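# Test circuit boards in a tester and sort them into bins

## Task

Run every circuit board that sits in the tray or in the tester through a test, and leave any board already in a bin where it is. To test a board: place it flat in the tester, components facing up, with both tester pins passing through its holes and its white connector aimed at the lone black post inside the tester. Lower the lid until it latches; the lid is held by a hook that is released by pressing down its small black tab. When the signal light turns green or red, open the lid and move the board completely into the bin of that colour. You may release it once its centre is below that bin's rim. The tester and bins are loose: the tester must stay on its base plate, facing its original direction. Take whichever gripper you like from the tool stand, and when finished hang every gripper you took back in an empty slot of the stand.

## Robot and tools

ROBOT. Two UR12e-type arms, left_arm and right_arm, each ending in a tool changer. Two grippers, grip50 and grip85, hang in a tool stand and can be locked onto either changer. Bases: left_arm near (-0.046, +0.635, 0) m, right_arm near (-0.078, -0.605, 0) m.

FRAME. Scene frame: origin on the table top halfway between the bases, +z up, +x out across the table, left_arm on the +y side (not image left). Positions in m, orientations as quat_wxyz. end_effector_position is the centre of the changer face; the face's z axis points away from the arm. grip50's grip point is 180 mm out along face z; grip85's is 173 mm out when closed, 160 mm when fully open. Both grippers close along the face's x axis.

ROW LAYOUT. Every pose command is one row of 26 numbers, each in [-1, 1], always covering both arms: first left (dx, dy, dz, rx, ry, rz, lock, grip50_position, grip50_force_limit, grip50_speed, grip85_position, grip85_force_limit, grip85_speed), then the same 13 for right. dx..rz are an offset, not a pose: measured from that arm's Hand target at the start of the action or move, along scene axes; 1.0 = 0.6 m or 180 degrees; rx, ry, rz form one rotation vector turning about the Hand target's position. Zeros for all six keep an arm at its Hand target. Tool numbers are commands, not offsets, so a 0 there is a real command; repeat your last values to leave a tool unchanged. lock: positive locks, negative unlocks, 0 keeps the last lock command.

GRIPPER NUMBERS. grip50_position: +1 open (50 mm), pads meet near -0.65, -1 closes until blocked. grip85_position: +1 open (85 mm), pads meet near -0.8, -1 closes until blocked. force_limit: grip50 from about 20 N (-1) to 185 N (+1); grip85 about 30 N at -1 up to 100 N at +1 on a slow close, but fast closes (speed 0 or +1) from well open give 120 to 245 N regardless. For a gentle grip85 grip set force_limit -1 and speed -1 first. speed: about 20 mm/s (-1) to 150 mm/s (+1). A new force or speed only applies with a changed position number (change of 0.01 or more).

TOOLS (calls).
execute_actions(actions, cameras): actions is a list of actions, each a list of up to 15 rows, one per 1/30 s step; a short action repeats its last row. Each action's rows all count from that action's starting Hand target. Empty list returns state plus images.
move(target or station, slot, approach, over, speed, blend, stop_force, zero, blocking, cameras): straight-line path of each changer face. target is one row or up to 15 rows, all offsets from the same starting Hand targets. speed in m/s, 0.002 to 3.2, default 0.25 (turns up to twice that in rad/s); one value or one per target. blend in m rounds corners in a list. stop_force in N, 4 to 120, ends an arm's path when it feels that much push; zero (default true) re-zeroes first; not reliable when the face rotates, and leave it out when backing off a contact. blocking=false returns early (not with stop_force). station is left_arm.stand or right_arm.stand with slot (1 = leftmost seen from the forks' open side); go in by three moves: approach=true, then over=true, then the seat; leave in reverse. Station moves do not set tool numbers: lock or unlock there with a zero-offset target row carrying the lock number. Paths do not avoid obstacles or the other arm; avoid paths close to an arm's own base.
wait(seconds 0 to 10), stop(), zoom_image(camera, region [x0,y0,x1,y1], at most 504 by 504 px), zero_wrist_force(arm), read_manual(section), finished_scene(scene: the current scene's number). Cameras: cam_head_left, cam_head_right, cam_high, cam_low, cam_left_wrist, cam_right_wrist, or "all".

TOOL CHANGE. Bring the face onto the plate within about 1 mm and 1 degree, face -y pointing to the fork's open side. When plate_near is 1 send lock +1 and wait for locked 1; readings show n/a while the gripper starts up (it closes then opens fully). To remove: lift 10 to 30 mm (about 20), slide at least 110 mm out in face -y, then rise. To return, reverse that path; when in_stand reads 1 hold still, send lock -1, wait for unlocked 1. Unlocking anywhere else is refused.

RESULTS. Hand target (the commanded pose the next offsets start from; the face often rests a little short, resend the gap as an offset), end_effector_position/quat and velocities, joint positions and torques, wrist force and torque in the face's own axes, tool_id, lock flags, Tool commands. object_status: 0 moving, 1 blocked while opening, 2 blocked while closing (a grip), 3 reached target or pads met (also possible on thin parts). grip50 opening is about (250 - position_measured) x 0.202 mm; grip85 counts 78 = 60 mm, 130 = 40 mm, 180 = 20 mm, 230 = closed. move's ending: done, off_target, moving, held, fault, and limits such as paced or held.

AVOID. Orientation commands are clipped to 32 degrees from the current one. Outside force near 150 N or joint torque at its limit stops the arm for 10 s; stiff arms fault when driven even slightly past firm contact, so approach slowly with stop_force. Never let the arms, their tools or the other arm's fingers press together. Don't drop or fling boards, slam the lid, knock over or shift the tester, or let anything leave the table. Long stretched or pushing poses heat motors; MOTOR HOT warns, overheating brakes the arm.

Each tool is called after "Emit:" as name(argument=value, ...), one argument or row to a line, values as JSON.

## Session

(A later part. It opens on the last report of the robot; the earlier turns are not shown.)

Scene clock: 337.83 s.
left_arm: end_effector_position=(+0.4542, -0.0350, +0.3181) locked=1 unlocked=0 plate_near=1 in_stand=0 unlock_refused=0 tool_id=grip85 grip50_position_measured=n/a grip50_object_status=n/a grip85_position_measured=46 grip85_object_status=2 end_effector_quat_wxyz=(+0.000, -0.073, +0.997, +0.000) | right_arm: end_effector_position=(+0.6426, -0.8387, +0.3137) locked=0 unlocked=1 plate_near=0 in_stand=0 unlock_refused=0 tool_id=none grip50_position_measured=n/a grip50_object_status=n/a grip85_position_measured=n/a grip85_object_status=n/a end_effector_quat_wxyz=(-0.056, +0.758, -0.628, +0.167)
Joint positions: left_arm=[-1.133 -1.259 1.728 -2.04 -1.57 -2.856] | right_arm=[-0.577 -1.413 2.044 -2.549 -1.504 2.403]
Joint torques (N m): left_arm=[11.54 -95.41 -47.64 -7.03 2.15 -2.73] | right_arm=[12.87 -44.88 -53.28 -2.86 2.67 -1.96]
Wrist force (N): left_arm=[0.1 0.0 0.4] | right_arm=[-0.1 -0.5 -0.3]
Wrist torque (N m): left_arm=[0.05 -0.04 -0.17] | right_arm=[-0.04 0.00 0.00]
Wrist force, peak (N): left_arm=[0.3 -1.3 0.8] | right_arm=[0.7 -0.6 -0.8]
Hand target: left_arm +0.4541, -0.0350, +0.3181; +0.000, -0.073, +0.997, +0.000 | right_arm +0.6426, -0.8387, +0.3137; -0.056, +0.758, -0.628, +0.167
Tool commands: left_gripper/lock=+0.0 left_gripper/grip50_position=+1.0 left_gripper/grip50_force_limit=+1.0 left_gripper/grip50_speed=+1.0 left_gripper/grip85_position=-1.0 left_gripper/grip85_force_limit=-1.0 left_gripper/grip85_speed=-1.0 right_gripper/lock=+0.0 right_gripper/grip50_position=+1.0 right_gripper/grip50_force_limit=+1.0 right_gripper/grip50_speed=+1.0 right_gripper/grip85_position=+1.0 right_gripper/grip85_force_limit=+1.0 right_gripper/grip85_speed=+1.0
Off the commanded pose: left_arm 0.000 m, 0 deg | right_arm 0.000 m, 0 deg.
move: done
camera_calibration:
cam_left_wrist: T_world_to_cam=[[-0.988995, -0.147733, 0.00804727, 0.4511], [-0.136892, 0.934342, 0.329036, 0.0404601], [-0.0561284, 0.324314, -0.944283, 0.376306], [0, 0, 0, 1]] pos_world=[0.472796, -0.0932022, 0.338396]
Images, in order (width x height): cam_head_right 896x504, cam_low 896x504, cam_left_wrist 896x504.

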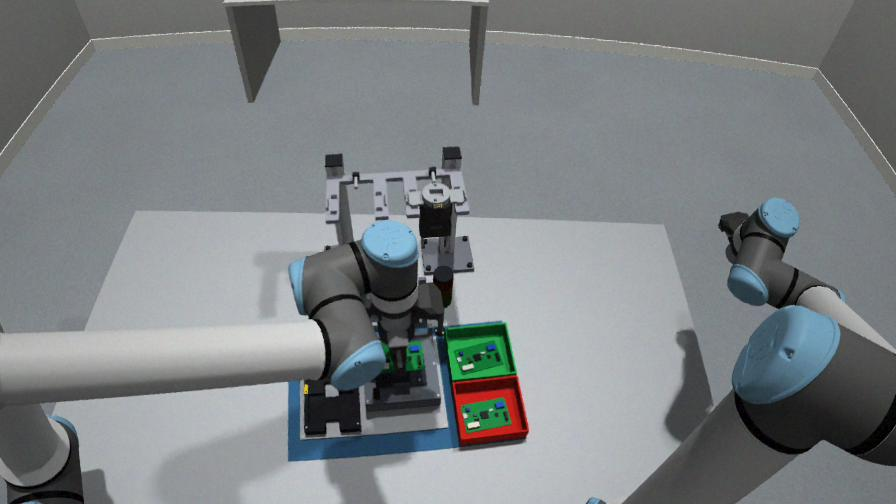

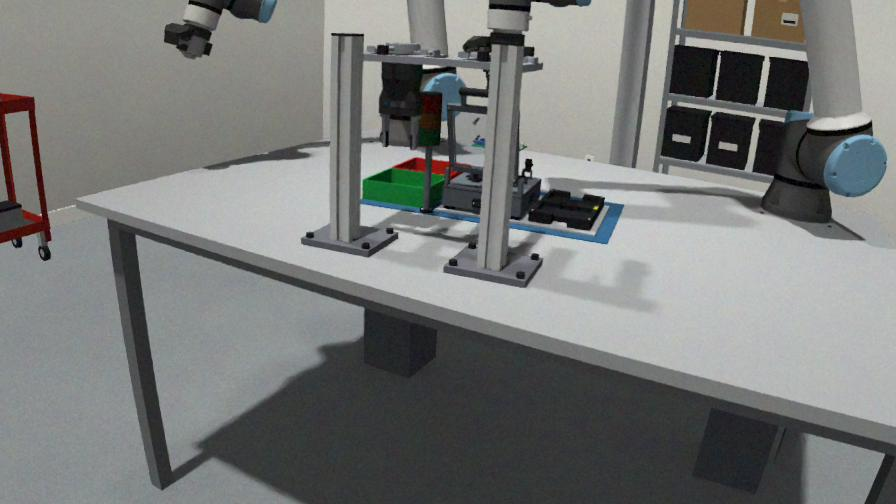

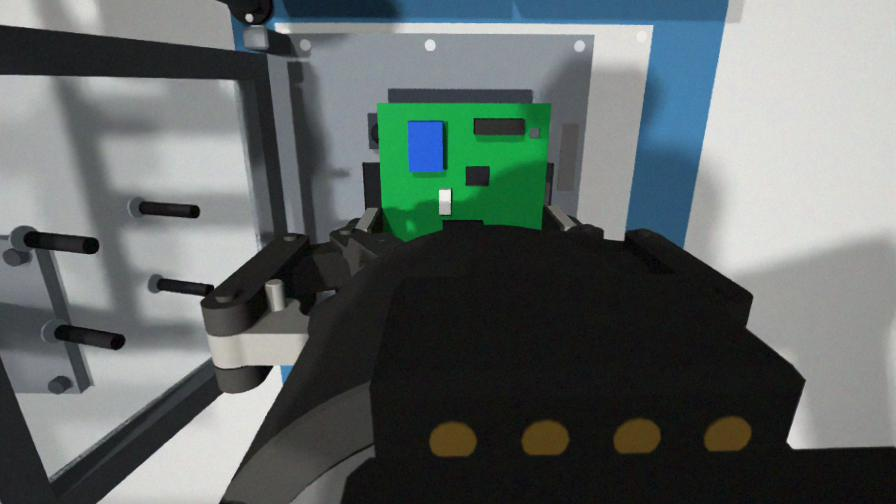

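Emit:
move(
  target=[0, 0, -0.0685, 0, 0, 0, 1, 1, 1, 1, -1, -1, -1, 0, 0, 0, 0, 0, 0, 0, 1, 1, 1, 1, 1, 1],
  speed=0.1,
  cameras=["cam_left_wrist"],
)

Emit:
zoom_image(
  camera="cam_left_wrist",
  region=[280, 30, 640, 270],
)

Scene clock: 340.47 s.
left_arm: end_effector_position=(+0.4541, -0.0350, +0.2769) locked=1 unlocked=0 plate_near=1 in_stand=0 unlock_refused=0 tool_id=grip85 grip50_position_measured=n/a grip50_object_status=n/a grip85_position_measured=46 grip85_object_status=2 end_effector_quat_wxyz=(+0.000, -0.073, +0.997, +0.000) | right_arm: end_effector_position=(+0.6426, -0.8387, +0.3137) locked=0 unlocked=1 plate_near=0 in_stand=0 unlock_refused=0 tool_id=none grip50_position_measured=n/a grip50_object_status=n/a grip85_position_measured=n/a grip85_object_status=n/a end_effector_quat_wxyz=(-0.056, +0.758, -0.628, +0.167)
Joint positions: left_arm=[-1.133 -1.226 1.765 -2.11 -1.57 -2.856] | right_arm=[-0.577 -1.413 2.044 -2.549 -1.504 2.403]
Joint torques (N m): left_arm=[-7.38 -98.02 -61.17 -2.64 -2.57 -3.08] | right_arm=[14.39 -45.25 -52.41 -2.78 2.51 -1.27]
Wrist force (N): left_arm=[0.4 0.3 0.5] | right_arm=[-0.4 -0.3 -0.9]
Wrist torque (N m): left_arm=[0.09 -0.10 -0.11] | right_arm=[-0.02 0.02 0.01]
Wrist force, peak (N): left_arm=[0.3 0.6 4.1] | right_arm=[-0.7 -0.3 -0.9]
Hand target: left_arm +0.4541, -0.0350, +0.2770; +0.000, -0.073, +0.997, +0.000 | right_arm +0.6426, -0.8387, +0.3137; -0.056, +0.758, -0.628, +0.167
Tool commands: left_gripper/lock=+0.0 left_gripper/grip50_position=+1.0 left_gripper/grip50_force_limit=+1.0 left_gripper/grip50_speed=+1.0 left_gripper/grip85_position=-1.0 left_gripper/grip85_force_limit=-1.0 left_gripper/grip85_speed=-1.0 right_gripper/lock=+0.0 right_gripper/grip50_position=+1.0 right_gripper/grip50_force_limit=+1.0 right_gripper/grip50_speed=+1.0 right_gripper/grip85_position=+1.0 right_gripper/grip85_force_limit=+1.0 right_gripper/grip85_speed=+1.0
Off the commanded pose: left_arm 0.000 m, 0 deg | right_arm 0.000 m, 0 deg.
move: done
camera_calibration:
cam_left_wrist: T_world_to_cam=[[-0.988969, -0.147908, 0.0079989, 0.451418], [-0.13708, 0.934357, 0.328917, 0.0541411], [-0.0561232, 0.324192, -0.944325, 0.3374], [0, 0, 0, 1]] pos_world=[0.472796, -0.0932015, 0.297196]
Images, in order (width x height): cam_left_wrist 896x504.

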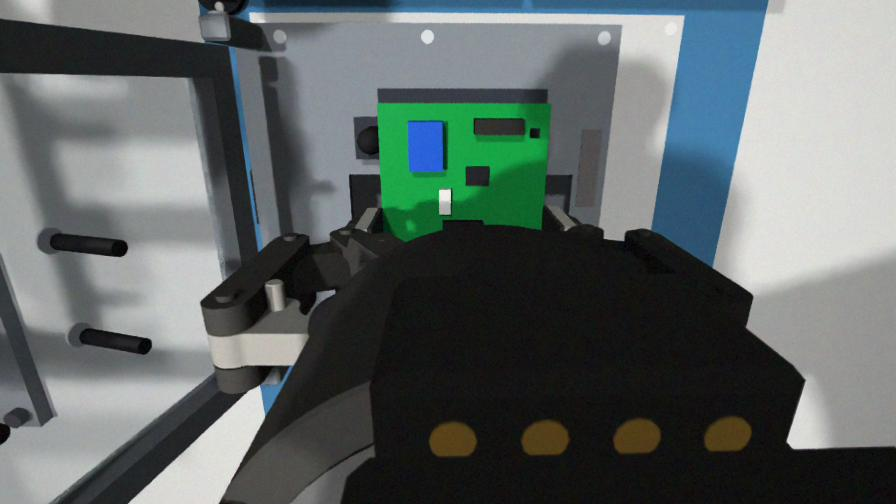

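Scaled by 1.400 from the camera's 896x504 image, which has a finer 1280x720 frame.

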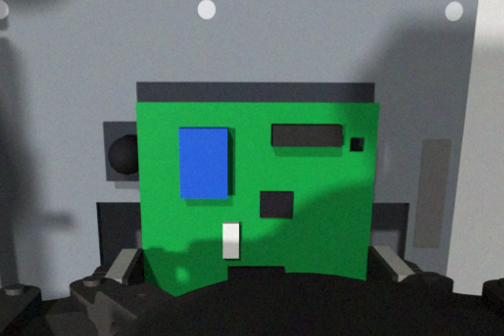

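Emit:
move(
  target=[0, 0, -0.062, 0, 0, 0, 1, 1, 1, 1, -1, -1, -1, 0, 0, 0, 0, 0, 0, 0, 1, 1, 1, 1, 1, 1],
  speed=0.015,
  stop_force=6,
  cameras=["cam_left_wrist"],
)

Emit:
zoom_image(
  camera="cam_left_wrist",
  region=[280, 30, 640, 270],
)

Scene clock: 345.93 s.
left_arm: end_effector_position=(+0.4541, -0.0351, +0.2626) locked=1 unlocked=0 plate_near=1 in_stand=0 unlock_refused=0 tool_id=grip85 grip50_position_measured=n/a grip50_object_status=n/a grip85_position_measured=46 grip85_object_status=2 end_effector_quat_wxyz=(+0.000, -0.073, +0.997, +0.000) | right_arm: end_effector_position=(+0.6426, -0.8387, +0.3137) locked=0 unlocked=1 plate_near=0 in_stand=0 unlock_refused=0 tool_id=none grip50_position_measured=n/a grip50_object_status=n/a grip85_position_measured=n/a grip85_object_status=n/a end_effector_quat_wxyz=(-0.056, +0.758, -0.628, +0.167)
Joint positions: left_arm=[-1.133 -1.213 1.776 -2.134 -1.57 -2.856] | right_arm=[-0.577 -1.413 2.044 -2.549 -1.504 2.403]
Joint torques (N m): left_arm=[-0.45 -96.08 -53.76 1.76 -1.35 0.15] | right_arm=[13.81 -47.22 -52.93 -2.56 2.63 -1.15]
Wrist force (N): left_arm=[0.8 -14.1 2.1] | right_arm=[-0.1 0.1 -0.2]
Wrist torque (N m): left_arm=[2.50 -0.03 -0.17] | right_arm=[0.01 0.00 0.00]
Wrist force, peak (N): left_arm=[0.6 -14.6 1.9] | right_arm=[0.0 -0.7 -1.0]
Hand target: left_arm +0.4541, -0.0351, +0.2626; +0.000, -0.073, +0.997, +0.000 (not the last commanded pose) | right_arm +0.6426, -0.8387, +0.3137; -0.056, +0.758, -0.628, +0.167
Tool commands: left_gripper/lock=+0.0 left_gripper/grip50_position=+1.0 left_gripper/grip50_force_limit=+1.0 left_gripper/grip50_speed=+1.0 left_gripper/grip85_position=-1.0 left_gripper/grip85_force_limit=-1.0 left_gripper/grip85_speed=-1.0 right_gripper/lock=+0.0 right_gripper/grip50_position=+1.0 right_gripper/grip50_force_limit=+1.0 right_gripper/grip50_speed=+1.0 right_gripper/grip85_position=+1.0 right_gripper/grip85_force_limit=+1.0 right_gripper/grip85_speed=+1.0
Off the commanded pose: left_arm 0.023 m, 0 deg | right_arm 0.000 m, 0 deg.
move: contact (left_arm)
camera_calibration:
cam_left_wrist: T_world_to_cam=[[-0.988968, -0.147911, 0.00801311, 0.451528], [-0.137084, 0.934387, 0.328829, 0.058874], [-0.0561249, 0.324103, -0.944355, 0.323897], [0, 0, 0, 1]] pos_world=[0.472796, -0.0932012, 0.282896]
Images, in order (width x height): cam_left_wrist 896x504.

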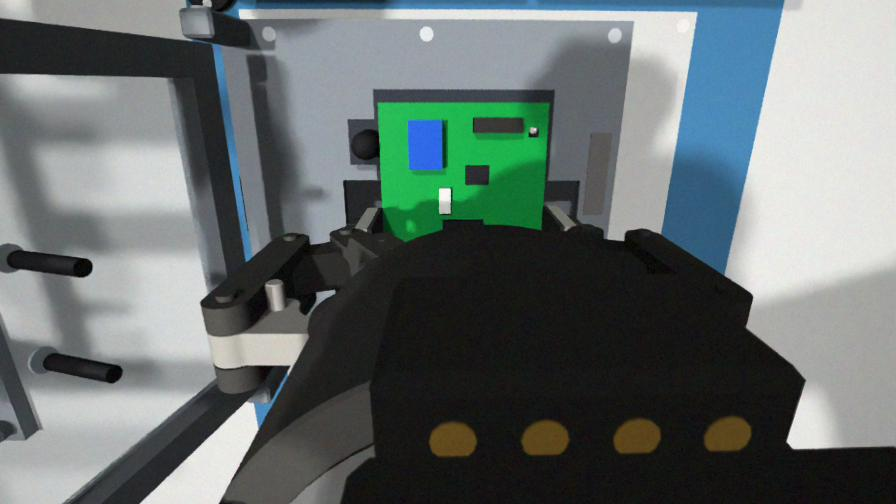

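Scaled by 1.400 from the camera's 896x504 image, which has a finer 1280x720 frame.

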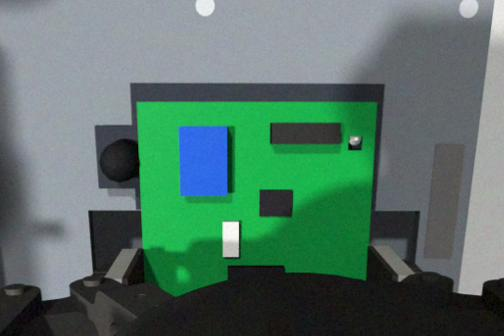

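Emit:
move(
  target=[0.0004, -0.0023, 0.0, 0, 0, 0, 1, 1, 1, 1, -1, -1, -1, 0, 0, 0, 0, 0, 0, 0, 1, 1, 1, 1, 1, 1],
  speed=0.01,
)

Emit:
move(
  target=[0, 0, -0.04, 0, 0, 0, 1, 1, 1, 1, -1, -1, -1, 0, 0, 0, 0, 0, 0, 0, 1, 1, 1, 1, 1, 1],
  speed=0.01,
  stop_force=6,
  cameras=["cam_left_wrist"],
)

Emit:
zoom_image(
  camera="cam_left_wrist",
  region=[280, 30, 640, 270],
)

Scene clock: 352.10 s.
left_arm: end_effector_position=(+0.4544, -0.0365, +0.2625) locked=1 unlocked=0 plate_near=1 in_stand=0 unlock_refused=0 tool_id=grip85 grip50_position_measured=n/a grip50_object_status=n/a grip85_position_measured=46 grip85_object_status=2 end_effector_quat_wxyz=(+0.000, -0.073, +0.997, +0.000) | right_arm: end_effector_position=(+0.6426, -0.8387, +0.3137) locked=0 unlocked=1 plate_near=0 in_stand=0 unlock_refused=0 tool_id=none grip50_position_measured=n/a grip50_object_status=n/a grip85_position_measured=n/a grip85_object_status=n/a end_effector_quat_wxyz=(-0.056, +0.758, -0.628, +0.167)
Joint positions: left_arm=[-1.134 -1.211 1.773 -2.133 -1.57 -2.857] | right_arm=[-0.577 -1.413 2.044 -2.549 -1.504 2.403]
Joint torques (N m): left_arm=[-15.61 -80.31 -62.31 -3.84 0.62 -3.5] | right_arm=[11.99 -44.06 -52.24 -3.03 3 -1.33]
Wrist force (N): left_arm=[3.2 0.8 0.9] | right_arm=[0.5 -0.2 -0.8]
Wrist torque (N m): left_arm=[-0.07 0.43 0.04] | right_arm=[-0.02 -0.04 0.01]
Wrist force, peak (N): left_arm=[0.7 -14.2 1.9] | right_arm=[-0.3 -0.8 -0.9]
Hand target: left_arm +0.4544, -0.0365, +0.2626; +0.000, -0.073, +0.997, +0.000 | right_arm +0.6426, -0.8387, +0.3137; -0.056, +0.758, -0.628, +0.167
Tool commands: left_gripper/lock=+0.0 left_gripper/grip50_position=+1.0 left_gripper/grip50_force_limit=+1.0 left_gripper/grip50_speed=+1.0 left_gripper/grip85_position=-1.0 left_gripper/grip85_force_limit=-1.0 left_gripper/grip85_speed=-1.0 right_gripper/lock=+0.0 right_gripper/grip50_position=+1.0 right_gripper/grip50_force_limit=+1.0 right_gripper/grip50_speed=+1.0 right_gripper/grip85_position=+1.0 right_gripper/grip85_force_limit=+1.0 right_gripper/grip85_speed=+1.0
Off the commanded pose: left_arm 0.000 m, 0 deg | right_arm 0.000 m, 0 deg.
move: done

Scene clock: 353.70 s.
left_arm: end_effector_position=(+0.4544, -0.0365, +0.2578) locked=1 unlocked=0 plate_near=1 in_stand=0 unlock_refused=0 tool_id=grip85 grip50_position_measured=n/a grip50_object_status=n/a grip85_position_measured=46 grip85_object_status=2 end_effector_quat_wxyz=(+0.000, -0.073, +0.997, +0.000) | right_arm: end_effector_position=(+0.6426, -0.8387, +0.3137) locked=0 unlocked=1 plate_near=0 in_stand=0 unlock_refused=0 tool_id=none grip50_position_measured=n/a grip50_object_status=n/a grip85_position_measured=n/a grip85_object_status=n/a end_effector_quat_wxyz=(-0.056, +0.758, -0.628, +0.167)
Joint positions: left_arm=[-1.134 -1.207 1.777 -2.141 -1.57 -2.857] | right_arm=[-0.577 -1.413 2.044 -2.549 -1.504 2.403]
Joint torques (N m): left_arm=[1.51 -93.73 -60.57 -2.33 0.39 -3.08] | right_arm=[13.2 -45.06 -52.83 -2.87 2.88 -1.27]
Wrist force (N): left_arm=[5.2 -1.6 -1.9] | right_arm=[0.0 -0.2 -0.5]
Wrist torque (N m): left_arm=[0.52 0.95 0.13] | right_arm=[-0.01 -0.01 0.00]
Wrist force, peak (N): left_arm=[6.4 0.2 -9.3] | right_arm=[-0.1 -0.4 -1.0]
Hand target: left_arm +0.4544, -0.0365, +0.2578; +0.000, -0.073, +0.997, +0.000 (not the last commanded pose) | right_arm +0.6426, -0.8387, +0.3137; -0.056, +0.758, -0.628, +0.167
Tool commands: left_gripper/lock=+0.0 left_gripper/grip50_position=+1.0 left_gripper/grip50_force_limit=+1.0 left_gripper/grip50_speed=+1.0 left_gripper/grip85_position=-1.0 left_gripper/grip85_force_limit=-1.0 left_gripper/grip85_speed=-1.0 right_gripper/lock=+0.0 right_gripper/grip50_position=+1.0 right_gripper/grip50_force_limit=+1.0 right_gripper/grip50_speed=+1.0 right_gripper/grip85_position=+1.0 right_gripper/grip85_force_limit=+1.0 right_gripper/grip85_speed=+1.0
Off the commanded pose: left_arm 0.019 m, 0 deg | right_arm 0.000 m, 0 deg.
move: contact (left_arm)
camera_calibration:
cam_left_wrist: T_world_to_cam=[[-0.988968, -0.147911, 0.00801311, 0.451556], [-0.137084, 0.934387, 0.328829, 0.0617551], [-0.0561249, 0.324103, -0.944355, 0.319924], [0, 0, 0, 1]] pos_world=[0.472996, -0.0946012, 0.278196]
Images, in order (width x height): cam_left_wrist 896x504.

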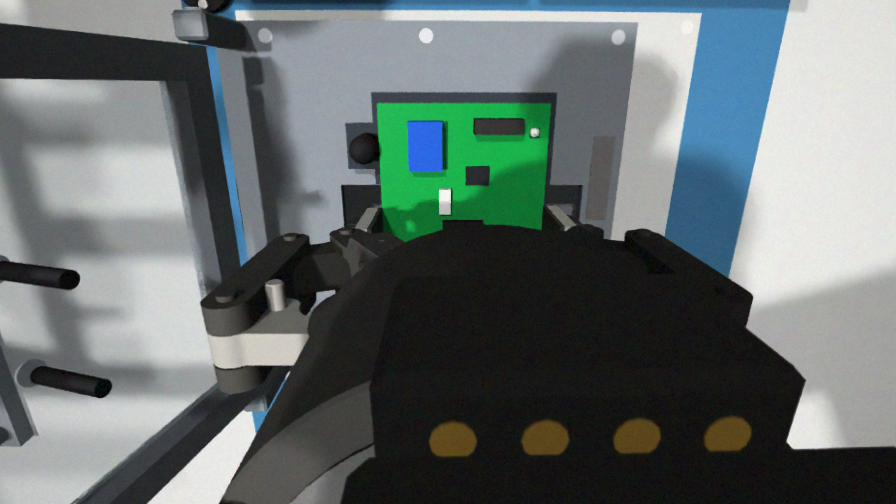

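Scaled by 1.400 from the camera's 896x504 image, which has a finer 1280x720 frame.

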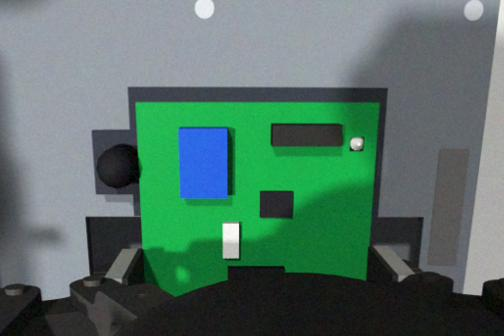

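Emit:
move(
  target=[-0.0010, -0.00015, 0.0, 0, 0, 0, 1, 1, 1, 1, -1, -1, -1, 0, 0, 0, 0, 0, 0, 0, 1, 1, 1, 1, 1, 1],
  speed=0.01,
)

Emit:
move(
  target=[0, 0, -0.03, 0, 0, 0, 1, 1, 1, 1, -1, -1, -1, 0, 0, 0, 0, 0, 0, 0, 1, 1, 1, 1, 1, 1],
  speed=0.01,
  stop_force=8,
  cameras=["cam_left_wrist"],
)

Emit:
zoom_image(
  camera="cam_left_wrist",
  region=[280, 30, 640, 270],
)

Scene clock: 360.33 s.
left_arm: end_effector_position=(+0.4538, -0.0365, +0.2578) locked=1 unlocked=0 plate_near=1 in_stand=0 unlock_refused=0 tool_id=grip85 grip50_position_measured=n/a grip50_object_status=n/a grip85_position_measured=46 grip85_object_status=2 end_effector_quat_wxyz=(+0.000, -0.073, +0.997, +0.000) | right_arm: end_effector_position=(+0.6426, -0.8387, +0.3137) locked=0 unlocked=1 plate_near=0 in_stand=0 unlock_refused=0 tool_id=none grip50_position_measured=n/a grip50_object_status=n/a grip85_position_measured=n/a grip85_object_status=n/a end_effector_quat_wxyz=(-0.056, +0.758, -0.628, +0.167)
Joint positions: left_arm=[-1.134 -1.207 1.778 -2.141 -1.57 -2.858] | right_arm=[-0.577 -1.413 2.044 -2.549 -1.504 2.403]
Joint torques (N m): left_arm=[-16.22 -95.78 -44.83 -8.7 1.1 -3.05] | right_arm=[15.6 -45.37 -52.23 -2.97 2.63 -1.48]
Wrist force (N): left_arm=[-0.4 -0.5 -0.3] | right_arm=[0.2 -0.3 -0.6]
Wrist torque (N m): left_arm=[0.13 -0.14 0.05] | right_arm=[-0.02 -0.02 0.01]
Wrist force, peak (N): left_arm=[5.6 -2.2 -0.9] | right_arm=[-0.9 0.0 -0.9]
Hand target: left_arm +0.4538, -0.0365, +0.2578; +0.000, -0.073, +0.997, +0.000 | right_arm +0.6426, -0.8387, +0.3137; -0.056, +0.758, -0.628, +0.167
Tool commands: left_gripper/lock=+0.0 left_gripper/grip50_position=+1.0 left_gripper/grip50_force_limit=+1.0 left_gripper/grip50_speed=+1.0 left_gripper/grip85_position=-1.0 left_gripper/grip85_force_limit=-1.0 left_gripper/grip85_speed=-1.0 right_gripper/lock=+0.0 right_gripper/grip50_position=+1.0 right_gripper/grip50_force_limit=+1.0 right_gripper/grip50_speed=+1.0 right_gripper/grip85_position=+1.0 right_gripper/grip85_force_limit=+1.0 right_gripper/grip85_speed=+1.0
Off the commanded pose: left_arm 0.000 m, 0 deg | right_arm 0.000 m, 0 deg.
move: done

Scene clock: 361.87 s.
left_arm: end_effector_position=(+0.4538, -0.0366, +0.2541) locked=1 unlocked=0 plate_near=1 in_stand=0 unlock_refused=0 tool_id=grip85 grip50_position_measured=n/a grip50_object_status=n/a grip85_position_measured=46 grip85_object_status=2 end_effector_quat_wxyz=(+0.000, -0.073, +0.997, +0.000) | right_arm: end_effector_position=(+0.6426, -0.8387, +0.3137) locked=0 unlocked=1 plate_near=0 in_stand=0 unlock_refused=0 tool_id=none grip50_position_measured=n/a grip50_object_status=n/a grip85_position_measured=n/a grip85_object_status=n/a end_effector_quat_wxyz=(-0.056, +0.758, -0.628, +0.167)
Joint positions: left_arm=[-1.134 -1.204 1.781 -2.148 -1.57 -2.858] | right_arm=[-0.577 -1.413 2.044 -2.549 -1.504 2.403]
Joint torques (N m): left_arm=[-14.76 -96.28 -58.27 -0.83 0.36 -2.25] | right_arm=[16.86 -45.97 -53.26 -2.93 2.83 -1.68]
Wrist force (N): left_arm=[-3.6 -5.9 2.9] | right_arm=[-0.1 -0.6 -0.4]
Wrist torque (N m): left_arm=[1.18 -0.70 0.52] | right_arm=[-0.04 0.00 0.01]
Wrist force, peak (N): left_arm=[-2.7 -1.3 -8.1] | right_arm=[-0.3 -0.4 -0.9]
Hand target: left_arm +0.4538, -0.0366, +0.2541; +0.000, -0.073, +0.997, +0.000 (not the last commanded pose) | right_arm +0.6426, -0.8387, +0.3137; -0.056, +0.758, -0.628, +0.167
Tool commands: left_gripper/lock=+0.0 left_gripper/grip50_position=+1.0 left_gripper/grip50_force_limit=+1.0 left_gripper/grip50_speed=+1.0 left_gripper/grip85_position=-1.0 left_gripper/grip85_force_limit=-1.0 left_gripper/grip85_speed=-1.0 right_gripper/lock=+0.0 right_gripper/grip50_position=+1.0 right_gripper/grip50_force_limit=+1.0 right_gripper/grip50_speed=+1.0 right_gripper/grip85_position=+1.0 right_gripper/grip85_force_limit=+1.0 right_gripper/grip85_speed=+1.0
Off the commanded pose: left_arm 0.014 m, 0 deg | right_arm 0.000 m, 0 deg.
move: contact (left_arm)
camera_calibration:
cam_left_wrist: T_world_to_cam=[[-0.98896, -0.147974, 0.00790034, 0.450999], [-0.137187, 0.934418, 0.328697, 0.0631035], [-0.0560209, 0.323984, -0.944402, 0.316286], [0, 0, 0, 1]] pos_world=[0.472395, -0.0947007, 0.274397]
Images, in order (width x height): cam_left_wrist 896x504.

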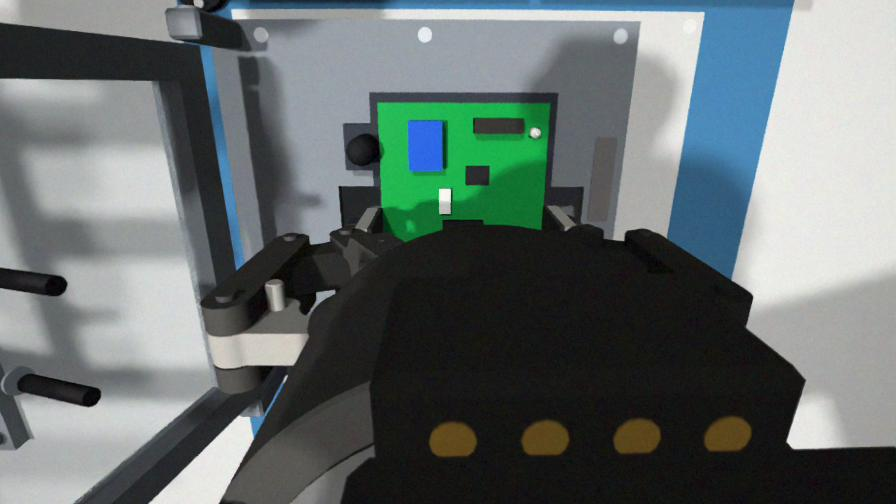

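Scaled by 1.400 from the camera's 896x504 image, which has a finer 1280x720 frame.

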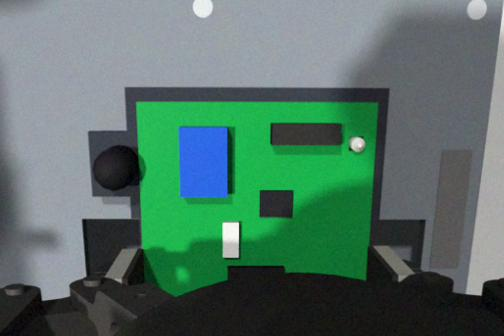

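Emit:
move(
  target=[0.0008, -0.00095, 0.0, 0, 0, 0, 1, 1, 1, 1, -1, -1, -1, 0, 0, 0, 0, 0, 0, 0, 1, 1, 1, 1, 1, 1],
  speed=0.01,
)

Emit:
move(
  target=[0, 0, -0.03, 0, 0, 0, 1, 1, 1, 1, -1, -1, -1, 0, 0, 0, 0, 0, 0, 0, 1, 1, 1, 1, 1, 1],
  speed=0.008,
  stop_force=8,
  cameras=["cam_left_wrist"],
)

Emit:
zoom_image(
  camera="cam_left_wrist",
  region=[280, 30, 640, 270],
)

Scene clock: 368.17 s.
left_arm: end_effector_position=(+0.4542, -0.0371, +0.2541) locked=1 unlocked=0 plate_near=1 in_stand=0 unlock_refused=0 tool_id=grip85 grip50_position_measured=n/a grip50_object_status=n/a grip85_position_measured=46 grip85_object_status=2 end_effector_quat_wxyz=(+0.000, -0.073, +0.997, +0.000) | right_arm: end_effector_position=(+0.6426, -0.8387, +0.3137) locked=0 unlocked=1 plate_near=0 in_stand=0 unlock_refused=0 tool_id=none grip50_position_measured=n/a grip50_object_status=n/a grip85_position_measured=n/a grip85_object_status=n/a end_effector_quat_wxyz=(-0.056, +0.758, -0.628, +0.167)
Joint positions: left_arm=[-1.134 -1.203 1.779 -2.147 -1.57 -2.857] | right_arm=[-0.577 -1.413 2.044 -2.549 -1.504 2.403]
Joint torques (N m): left_arm=[18.39 -76.72 -67.77 -9.13 0.53 3.39] | right_arm=[14.71 -43.76 -52.37 -2.73 2.2 -1.44]
Wrist force (N): left_arm=[5.7 13.3 -3.4] | right_arm=[-0.2 0.0 -0.1]
Wrist torque (N m): left_arm=[-2.09 1.10 0.53] | right_arm=[0.01 0.01 0.01]
Wrist force, peak (N): left_arm=[5.5 13.4 -3.3] | right_arm=[-0.6 -0.4 -0.9]
Hand target: left_arm +0.4543, -0.0371, +0.2541; +0.000, -0.073, +0.997, +0.000 | right_arm +0.6426, -0.8387, +0.3137; -0.056, +0.758, -0.628, +0.167
Tool commands: left_gripper/lock=+0.0 left_gripper/grip50_position=+1.0 left_gripper/grip50_force_limit=+1.0 left_gripper/grip50_speed=+1.0 left_gripper/grip85_position=-1.0 left_gripper/grip85_force_limit=-1.0 left_gripper/grip85_speed=-1.0 right_gripper/lock=+0.0 right_gripper/grip50_position=+1.0 right_gripper/grip50_force_limit=+1.0 right_gripper/grip50_speed=+1.0 right_gripper/grip85_position=+1.0 right_gripper/grip85_force_limit=+1.0 right_gripper/grip85_speed=+1.0
Off the commanded pose: left_arm 0.000 m, 0 deg | right_arm 0.000 m, 0 deg.
move: done

Scene clock: 369.43 s.
left_arm: end_effector_position=(+0.4543, -0.0372, +0.2525) locked=1 unlocked=0 plate_near=1 in_stand=0 unlock_refused=0 tool_id=grip85 grip50_position_measured=n/a grip50_object_status=n/a grip85_position_measured=46 grip85_object_status=2 end_effector_quat_wxyz=(+0.000, -0.073, +0.997, +0.000) | right_arm: end_effector_position=(+0.6426, -0.8387, +0.3137) locked=0 unlocked=1 plate_near=0 in_stand=0 unlock_refused=0 tool_id=none grip50_position_measured=n/a grip50_object_status=n/a grip85_position_measured=n/a grip85_object_status=n/a end_effector_quat_wxyz=(-0.056, +0.758, -0.628, +0.167)
Joint positions: left_arm=[-1.134 -1.201 1.78 -2.15 -1.57 -2.857] | right_arm=[-0.577 -1.413 2.044 -2.549 -1.504 2.403]
Joint torques (N m): left_arm=[17.52 -91.13 -65.85 -6.72 1.23 3] | right_arm=[15.08 -45.79 -53.17 -2.61 2.69 -1.02]
Wrist force (N): left_arm=[6.3 12.4 -10.7] | right_arm=[-0.3 -0.5 -0.2]
Wrist torque (N m): left_arm=[-1.96 1.32 0.51] | right_arm=[-0.04 0.02 0.01]
Wrist force, peak (N): left_arm=[8.0 16.4 -20.5] | right_arm=[-0.2 -0.8 -0.7]
Hand target: left_arm +0.4543, -0.0372, +0.2525; +0.000, -0.073, +0.997, +0.000 (not the last commanded pose) | right_arm +0.6426, -0.8387, +0.3137; -0.056, +0.758, -0.628, +0.167
Tool commands: left_gripper/lock=+0.0 left_gripper/grip50_position=+1.0 left_gripper/grip50_force_limit=+1.0 left_gripper/grip50_speed=+1.0 left_gripper/grip85_position=-1.0 left_gripper/grip85_force_limit=-1.0 left_gripper/grip85_speed=-1.0 right_gripper/lock=+0.0 right_gripper/grip50_position=+1.0 right_gripper/grip50_force_limit=+1.0 right_gripper/grip50_speed=+1.0 right_gripper/grip85_position=+1.0 right_gripper/grip85_force_limit=+1.0 right_gripper/grip85_speed=+1.0
Off the commanded pose: left_arm 0.016 m, 0 deg | right_arm 0.000 m, 0 deg.
move: contact (left_arm)
camera_calibration:
cam_left_wrist: T_world_to_cam=[[-0.988961, -0.147965, 0.00791916, 0.451399], [-0.137178, 0.934451, 0.328609, 0.0643746], [-0.0560228, 0.323895, -0.944433, 0.315031], [0, 0, 0, 1]] pos_world=[0.472895, -0.0954005, 0.272797]
Images, in order (width x height): cam_left_wrist 896x504.

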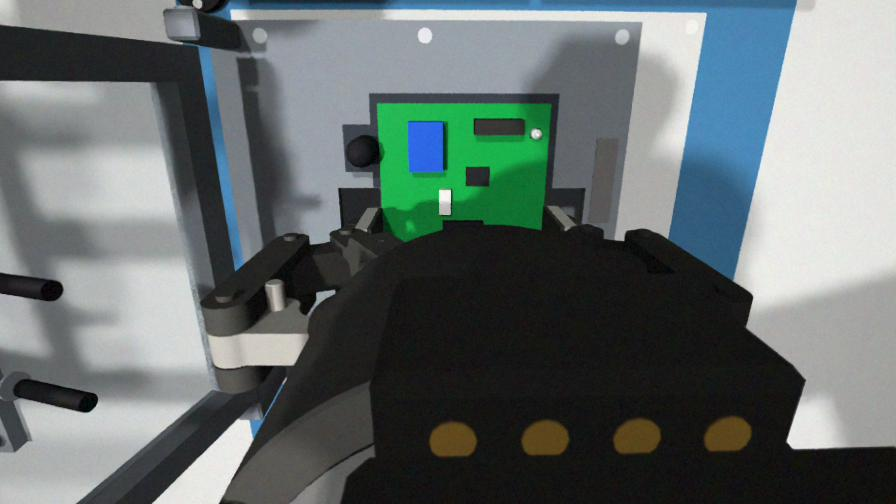

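Scaled by 1.400 from the camera's 896x504 image, which has a finer 1280x720 frame.

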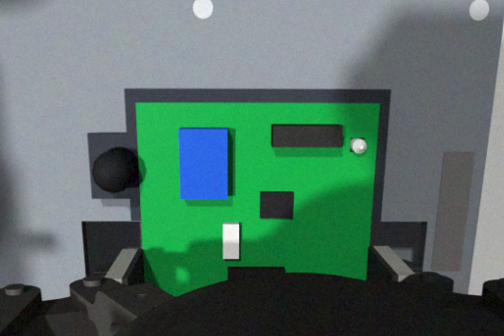

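Emit:
move(
  target=[-0.0005, 0.00065, 0.0, 0, 0, 0, 1, 1, 1, 1, -1, -1, -1, 0, 0, 0, 0, 0, 0, 0, 1, 1, 1, 1, 1, 1],
  speed=0.01,
)

Emit:
move(
  target=[0, 0, -0.025, 0, 0, 0, 1, 1, 1, 1, -1, -1, -1, 0, 0, 0, 0, 0, 0, 0, 1, 1, 1, 1, 1, 1],
  speed=0.008,
  stop_force=8,
  cameras=["cam_left_wrist"],
)

Emit:
zoom_image(
  camera="cam_left_wrist",
  region=[280, 30, 640, 270],
)

Scene clock: 374.73 s.
left_arm: end_effector_position=(+0.4540, -0.0368, +0.2525) locked=1 unlocked=0 plate_near=1 in_stand=0 unlock_refused=0 tool_id=grip85 grip50_position_measured=n/a grip50_object_status=n/a grip85_position_measured=46 grip85_object_status=2 end_effector_quat_wxyz=(+0.000, -0.073, +0.997, +0.000) | right_arm: end_effector_position=(+0.6426, -0.8387, +0.3137) locked=0 unlocked=1 plate_near=0 in_stand=0 unlock_refused=0 tool_id=none grip50_position_measured=n/a grip50_object_status=n/a grip85_position_measured=n/a grip85_object_status=n/a end_effector_quat_wxyz=(-0.056, +0.758, -0.628, +0.167)
Joint positions: left_arm=[-1.134 -1.202 1.781 -2.15 -1.57 -2.857] | right_arm=[-0.577 -1.413 2.044 -2.549 -1.504 2.403]
Joint torques (N m): left_arm=[-12.98 -93.74 -44.86 -8.98 0.61 -3.42] | right_arm=[13.79 -47.19 -53.47 -2.53 2.47 -1.62]
Wrist force (N): left_arm=[2.8 -2.9 0.4] | right_arm=[-0.1 -0.5 -0.5]
Wrist torque (N m): left_arm=[0.62 0.45 0.21] | right_arm=[-0.03 0.01 0.01]
Wrist force, peak (N): left_arm=[6.4 12.6 -11.5] | right_arm=[-0.3 -0.6 -1.0]
Hand target: left_arm +0.4540, -0.0368, +0.2525; +0.000, -0.073, +0.997, +0.000 | right_arm +0.6426, -0.8387, +0.3137; -0.056, +0.758, -0.628, +0.167
Tool commands: left_gripper/lock=+0.0 left_gripper/grip50_position=+1.0 left_gripper/grip50_force_limit=+1.0 left_gripper/grip50_speed=+1.0 left_gripper/grip85_position=-1.0 left_gripper/grip85_force_limit=-1.0 left_gripper/grip85_speed=-1.0 right_gripper/lock=+0.0 right_gripper/grip50_position=+1.0 right_gripper/grip50_force_limit=+1.0 right_gripper/grip50_speed=+1.0 right_gripper/grip85_position=+1.0 right_gripper/grip85_force_limit=+1.0 right_gripper/grip85_speed=+1.0
Off the commanded pose: left_arm 0.000 m, 0 deg | right_arm 0.000 m, 0 deg.
move: done

Scene clock: 375.53 s.
left_arm: end_effector_position=(+0.4540, -0.0368, +0.2523) locked=1 unlocked=0 plate_near=1 in_stand=0 unlock_refused=0 tool_id=grip85 grip50_position_measured=n/a grip50_object_status=n/a grip85_position_measured=46 grip85_object_status=2 end_effector_quat_wxyz=(+0.000, -0.073, +0.997, +0.000) | right_arm: end_effector_position=(+0.6426, -0.8387, +0.3137) locked=0 unlocked=1 plate_near=0 in_stand=0 unlock_refused=0 tool_id=none grip50_position_measured=n/a grip50_object_status=n/a grip85_position_measured=n/a grip85_object_status=n/a end_effector_quat_wxyz=(-0.056, +0.758, -0.628, +0.167)
Joint positions: left_arm=[-1.134 -1.202 1.781 -2.151 -1.57 -2.857] | right_arm=[-0.577 -1.413 2.044 -2.549 -1.504 2.403]
Joint torques (N m): left_arm=[-5.17 -81.31 -54.56 -2.55 0.87 -1.75] | right_arm=[13.86 -45.38 -52.3 -2.83 2.38 -1.88]
Wrist force (N): left_arm=[3.3 0.1 -10.4] | right_arm=[0.6 -0.4 -0.3]
Wrist torque (N m): left_arm=[0.07 0.64 0.24] | right_arm=[-0.03 -0.04 0.01]
Wrist force, peak (N): left_arm=[4.9 5.1 -19.7] | right_arm=[-0.1 -0.7 -0.8]
Hand target: left_arm +0.4540, -0.0368, +0.2523; +0.000, -0.073, +0.997, +0.000 (not the last commanded pose) | right_arm +0.6426, -0.8387, +0.3137; -0.056, +0.758, -0.628, +0.167
Tool commands: left_gripper/lock=+0.0 left_gripper/grip50_position=+1.0 left_gripper/grip50_force_limit=+1.0 left_gripper/grip50_speed=+1.0 left_gripper/grip85_position=-1.0 left_gripper/grip85_force_limit=-1.0 left_gripper/grip85_speed=-1.0 right_gripper/lock=+0.0 right_gripper/grip50_position=+1.0 right_gripper/grip50_force_limit=+1.0 right_gripper/grip50_speed=+1.0 right_gripper/grip85_position=+1.0 right_gripper/grip85_force_limit=+1.0 right_gripper/grip85_speed=+1.0
Off the commanded pose: left_arm 0.015 m, 0 deg | right_arm 0.000 m, 0 deg.
move: contact (left_arm)
camera_calibration:
cam_left_wrist: T_world_to_cam=[[-0.988965, -0.14794, 0.00785382, 0.451283], [-0.137189, 0.934527, 0.328388, 0.0640781], [-0.0559215, 0.323687, -0.94451, 0.314749], [0, 0, 0, 1]] pos_world=[0.472695, -0.0949999, 0.272697]
Images, in order (width x height): cam_left_wrist 896x504.

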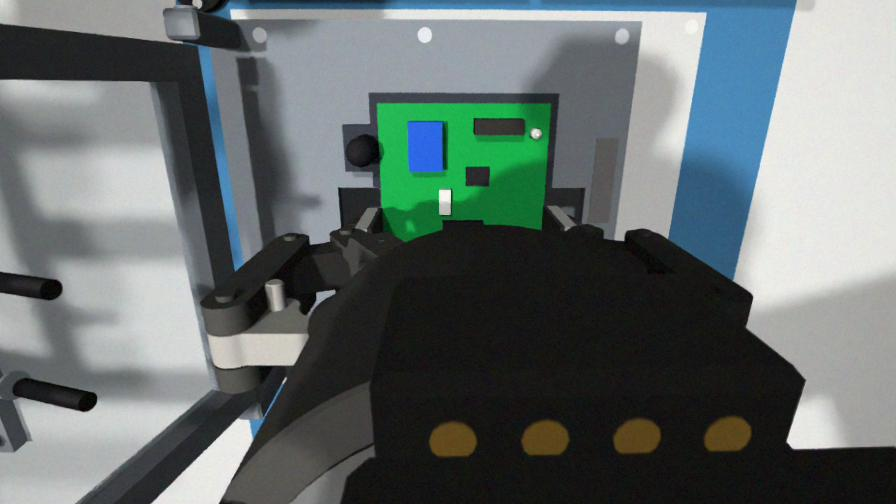

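Scaled by 1.400 from the camera's 896x504 image, which has a finer 1280x720 frame.

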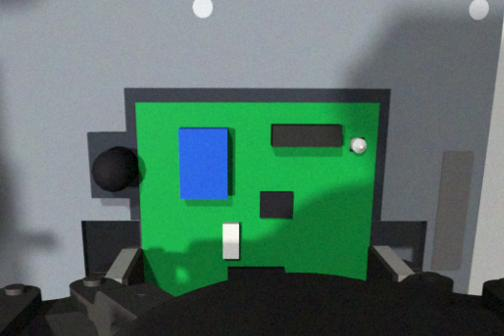

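Emit:
execute_actions(
  actions=[
    [[0,0,0,0,0,0,1,1,1,1,0.78,-1,-0.6,0,0,0,0,0,0,0,1,1,1,1,1,1]],
    [[0,0,0,0,0,0,1,1,1,1,0.78,-1,-0.6,0,0,0,0,0,0,0,1,1,1,1,1,1]],
  ],
)

Emit:
move(
  target=[
    [0, 0, 0.03, 0, 0, 0, 1, 1, 1, 1, 0.78, -1, -0.6, 0, 0, 0, 0, 0, 0, 0, 1, 1, 1, 1, 1, 1],
    [0, 0, 0.15, 0, 0, 0, 1, 1, 1, 1, 0.78, -1, -0.6, 0, 0, 0, 0, 0, 0, 0, 1, 1, 1, 1, 1, 1],
  ],
  speed=[0.04, 0.15],
  blend=[0.01, 0],
  cameras=["cam_left_wrist"],
)

Emit:
zoom_image(
  camera="cam_left_wrist",
  region=[260, 10, 660, 270],
)

Scene clock: 383.10 s.
left_arm: end_effector_position=(+0.4540, -0.0368, +0.2523) locked=1 unlocked=0 plate_near=1 in_stand=0 unlock_refused=0 tool_id=grip85 grip50_position_measured=n/a grip50_object_status=n/a grip85_position_measured=31 grip85_object_status=3 end_effector_quat_wxyz=(+0.000, -0.073, +0.997, +0.000) | right_arm: end_effector_position=(+0.6426, -0.8387, +0.3137) locked=0 unlocked=1 plate_near=0 in_stand=0 unlock_refused=0 tool_id=none grip50_position_measured=n/a grip50_object_status=n/a grip85_position_measured=n/a grip85_object_status=n/a end_effector_quat_wxyz=(-0.056, +0.758, -0.628, +0.167)
Joint positions: left_arm=[-1.134 -1.202 1.781 -2.151 -1.57 -2.857] | right_arm=[-0.577 -1.413 2.044 -2.549 -1.504 2.403]
Joint torques (N m): left_arm=[15.01 -91.47 -56.47 -4.65 0.56 2.76] | right_arm=[13.58 -45.8 -52.59 -2.3 2.33 -1.64]
Wrist force (N): left_arm=[-0.6 -0.3 0.1] | right_arm=[0.1 -0.6 -0.6]
Wrist torque (N m): left_arm=[0.07 -0.04 0.05] | right_arm=[-0.04 -0.01 0.01]
Wrist force, peak (N): left_arm=[3.1 0.8 -11.7] | right_arm=[-0.3 -0.9 -0.6]
Hand target: left_arm +0.4540, -0.0368, +0.2523; +0.000, -0.073, +0.997, +0.000 | right_arm +0.6426, -0.8387, +0.3137; -0.056, +0.758, -0.628, +0.167
Tool commands: left_gripper/lock=+0.0 left_gripper/grip50_position=+1.0 left_gripper/grip50_force_limit=+1.0 left_gripper/grip50_speed=+1.0 left_gripper/grip85_position=+0.78 left_gripper/grip85_force_limit=-1.0 left_gripper/grip85_speed=-0.6 right_gripper/lock=+0.0 right_gripper/grip50_position=+1.0 right_gripper/grip50_force_limit=+1.0 right_gripper/grip50_speed=+1.0 right_gripper/grip85_position=+1.0 right_gripper/grip85_force_limit=+1.0 right_gripper/grip85_speed=+1.0
Off the commanded pose: left_arm 0.000 m, 0 deg | right_arm 0.000 m, 0 deg.

Scene clock: 384.47 s.
left_arm: end_effector_position=(+0.4540, -0.0368, +0.3423) locked=1 unlocked=0 plate_near=1 in_stand=0 unlock_refused=0 tool_id=grip85 grip50_position_measured=n/a grip50_object_status=n/a grip85_position_measured=31 grip85_object_status=3 end_effector_quat_wxyz=(+0.000, -0.073, +0.997, +0.000) | right_arm: end_effector_position=(+0.6426, -0.8387, +0.3137) locked=0 unlocked=1 plate_near=0 in_stand=0 unlock_refused=0 tool_id=none grip50_position_measured=n/a grip50_object_status=n/a grip85_position_measured=n/a grip85_object_status=n/a end_effector_quat_wxyz=(-0.056, +0.758, -0.628, +0.167)
Joint positions: left_arm=[-1.134 -1.274 1.702 -1.999 -1.57 -2.857] | right_arm=[-0.577 -1.413 2.044 -2.549 -1.504 2.403]
Joint torques (N m): left_arm=[12.04 -85.96 -52.47 -9.46 0.97 2.37] | right_arm=[15.42 -44.29 -52.2 -3.2 2.98 -1.88]
Wrist force (N): left_arm=[-0.5 -0.4 0.3] | right_arm=[0.3 -0.4 -0.9]
Wrist torque (N m): left_arm=[0.02 -0.02 0.03] | right_arm=[-0.02 -0.03 0.01]
Wrist force, peak (N): left_arm=[-0.7 -0.7 -5.3] | right_arm=[-0.5 -0.5 -0.8]
Hand target: left_arm +0.4540, -0.0368, +0.3423; +0.000, -0.073, +0.997, +0.000 | right_arm +0.6426, -0.8387, +0.3137; -0.056, +0.758, -0.628, +0.167
Tool commands: left_gripper/lock=+0.0 left_gripper/grip50_position=+1.0 left_gripper/grip50_force_limit=+1.0 left_gripper/grip50_speed=+1.0 left_gripper/grip85_position=+0.78 left_gripper/grip85_force_limit=-1.0 left_gripper/grip85_speed=-0.6 right_gripper/lock=+0.0 right_gripper/grip50_position=+1.0 right_gripper/grip50_force_limit=+1.0 right_gripper/grip50_speed=+1.0 right_gripper/grip85_position=+1.0 right_gripper/grip85_force_limit=+1.0 right_gripper/grip85_speed=+1.0
Off the commanded pose: left_arm 0.000 m, 0 deg | right_arm 0.000 m, 0 deg.
move: done; blend cut to 0.009 m at target 1
camera_calibration:
cam_left_wrist: T_world_to_cam=[[-0.988966, -0.147936, 0.00784029, 0.450582], [-0.137182, 0.934486, 0.328508, 0.0344729], [-0.0559248, 0.323808, -0.944469, 0.399753], [0, 0, 0, 1]] pos_world=[0.472695, -0.0950003, 0.362697]
Images, in order (width x height): cam_left_wrist 896x504.

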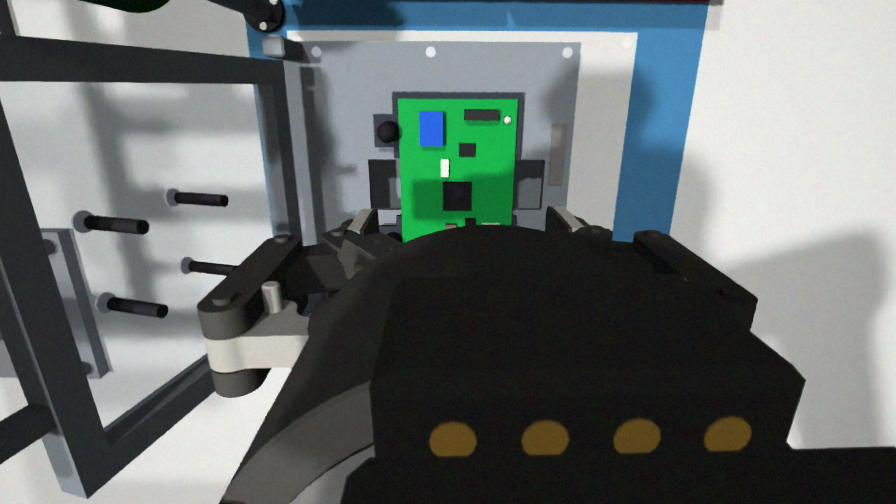

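Scaled by 1.260 from the camera's 896x504 image, which has a finer 1280x720 frame.

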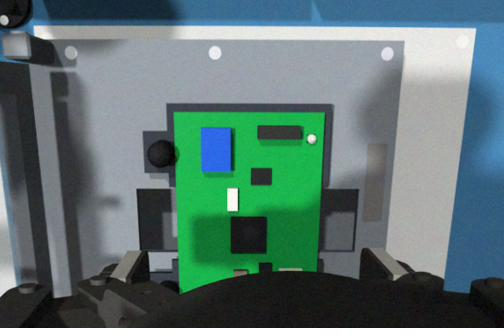

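Emit:
move(
  target=[
    [0, 0, 0.2628, 0, 0, 0, 1, 1, 1, 1, -0.2, -1, 0.5, 0, 0, 0, 0, 0, 0, 0, 1, 1, 1, 1, 1, 1],
    [0.2467, 0.033, 0.2628, 0, 0, 0, 1, 1, 1, 1, -0.2, -1, 0.5, 0, 0, 0, 0, 0, 0, 0, 1, 1, 1, 1, 1, 1],
  ],
  speed=[0.25, 0.25],
  blend=[0.05, 0],
  cameras=["cam_left_wrist", "cam_low", "cam_head_left"],
)

Emit:
zoom_image(
  camera="cam_left_wrist",
  region=[200, 0, 700, 300],
)

Emit:
zoom_image(
  camera="cam_low",
  region=[360, 0, 620, 250],
)

Scene clock: 431.40 s.
left_arm: end_effector_position=(+0.6020, -0.0170, +0.5000) locked=1 unlocked=0 plate_near=1 in_stand=0 unlock_refused=0 tool_id=grip85 grip50_position_measured=n/a grip50_object_status=n/a grip85_position_measured=154 grip85_object_status=3 end_effector_quat_wxyz=(+0.000, -0.073, +0.997, +0.000) | right_arm: end_effector_position=(+0.6426, -0.8387, +0.3137) locked=0 unlocked=1 plate_near=0 in_stand=0 unlock_refused=0 tool_id=none grip50_position_measured=n/a grip50_object_status=n/a grip85_position_measured=n/a grip85_object_status=n/a end_effector_quat_wxyz=(-0.056, +0.758, -0.628, +0.167)
Joint positions: left_arm=[-0.973 -1.212 1.33 -1.689 -1.57 -2.696] | right_arm=[-0.577 -1.413 2.044 -2.549 -1.504 2.403]
Joint torques (N m): left_arm=[3.54 -92.61 -60.99 -10.2 -3.47 -2.06] | right_arm=[12.87 -46.62 -53.7 -2.92 2.57 -1.24]
Wrist force (N): left_arm=[-0.7 0.0 0.3] | right_arm=[-0.1 -0.3 0.0]
Wrist torque (N m): left_arm=[0.02 -0.05 0.01] | right_arm=[-0.02 0.00 0.01]
Wrist force, peak (N): left_arm=[-8.3 -0.2 0.3] | right_arm=[-0.3 -0.8 -1.1]
Hand target: left_arm +0.6020, -0.0170, +0.5000; +0.000, -0.073, +0.997, +0.000 | right_arm +0.6426, -0.8387, +0.3137; -0.056, +0.758, -0.628, +0.167
Tool commands: left_gripper/lock=+0.0 left_gripper/grip50_position=+1.0 left_gripper/grip50_force_limit=+1.0 left_gripper/grip50_speed=+1.0 left_gripper/grip85_position=-0.2 left_gripper/grip85_force_limit=-1.0 left_gripper/grip85_speed=+0.5 right_gripper/lock=+0.0 right_gripper/grip50_position=+1.0 right_gripper/grip50_force_limit=+1.0 right_gripper/grip50_speed=+1.0 right_gripper/grip85_position=+1.0 right_gripper/grip85_force_limit=+1.0 right_gripper/grip85_speed=+1.0
Off the commanded pose: left_arm 0.000 m, 0 deg | right_arm 0.000 m, 0 deg.
move: done
camera_calibration:
cam_left_wrist: T_world_to_cam=[[-0.988961, -0.147965, 0.00791916, 0.598611], [-0.137178, 0.934451, 0.328609, -0.0156506], [-0.0560228, 0.323895, -0.944433, 0.550483], [0, 0, 0, 1]] pos_world=[0.620695, -0.0751005, 0.520297]
Images, in order (width x height): cam_head_left 896x504, cam_low 896x504, cam_left_wrist 896x504.

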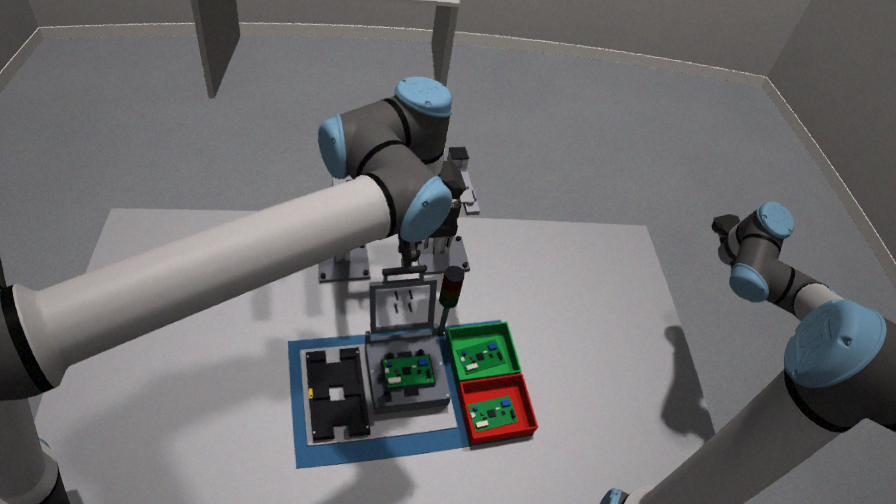

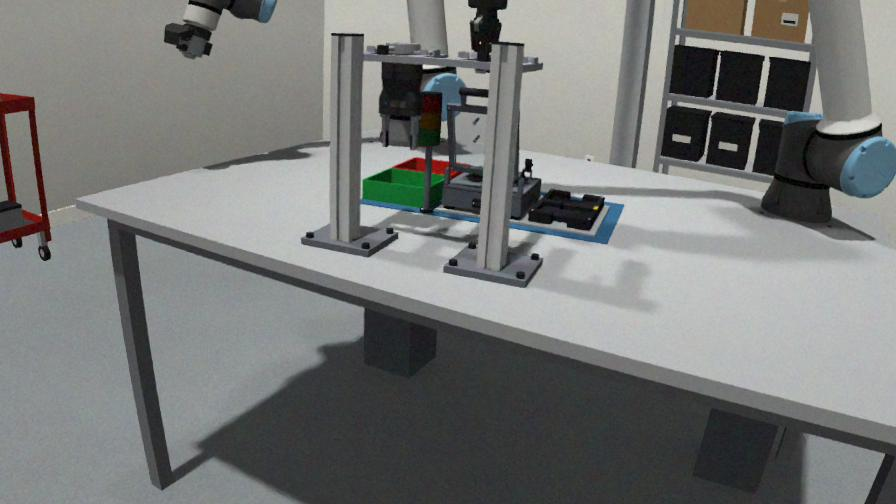

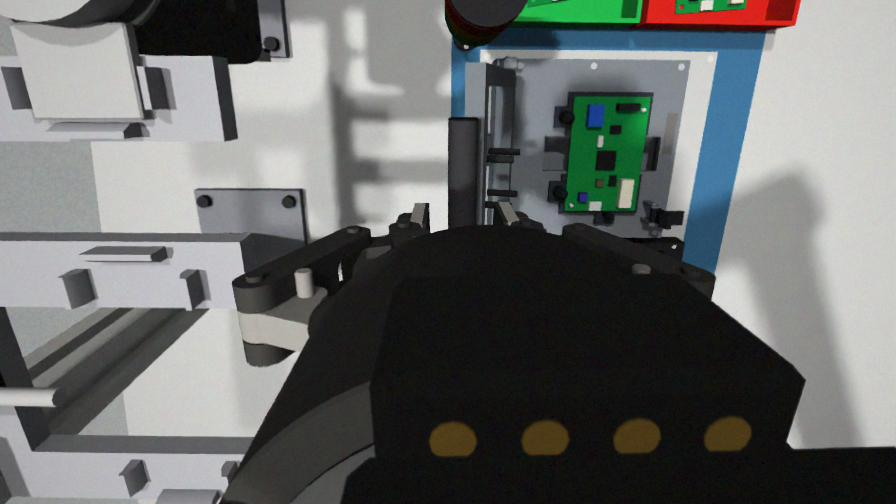

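Scaled by 1.008 from the camera's 896x504 image, which has a finer 1280x720 frame.

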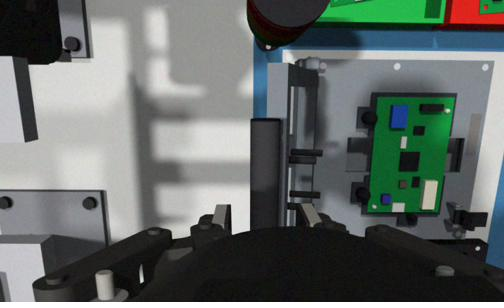

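Scaled by 1.938 from the camera's 896x504 image, which has a finer 1280x720 frame.

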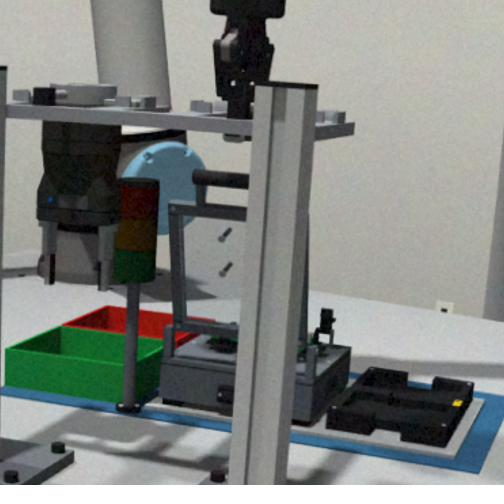

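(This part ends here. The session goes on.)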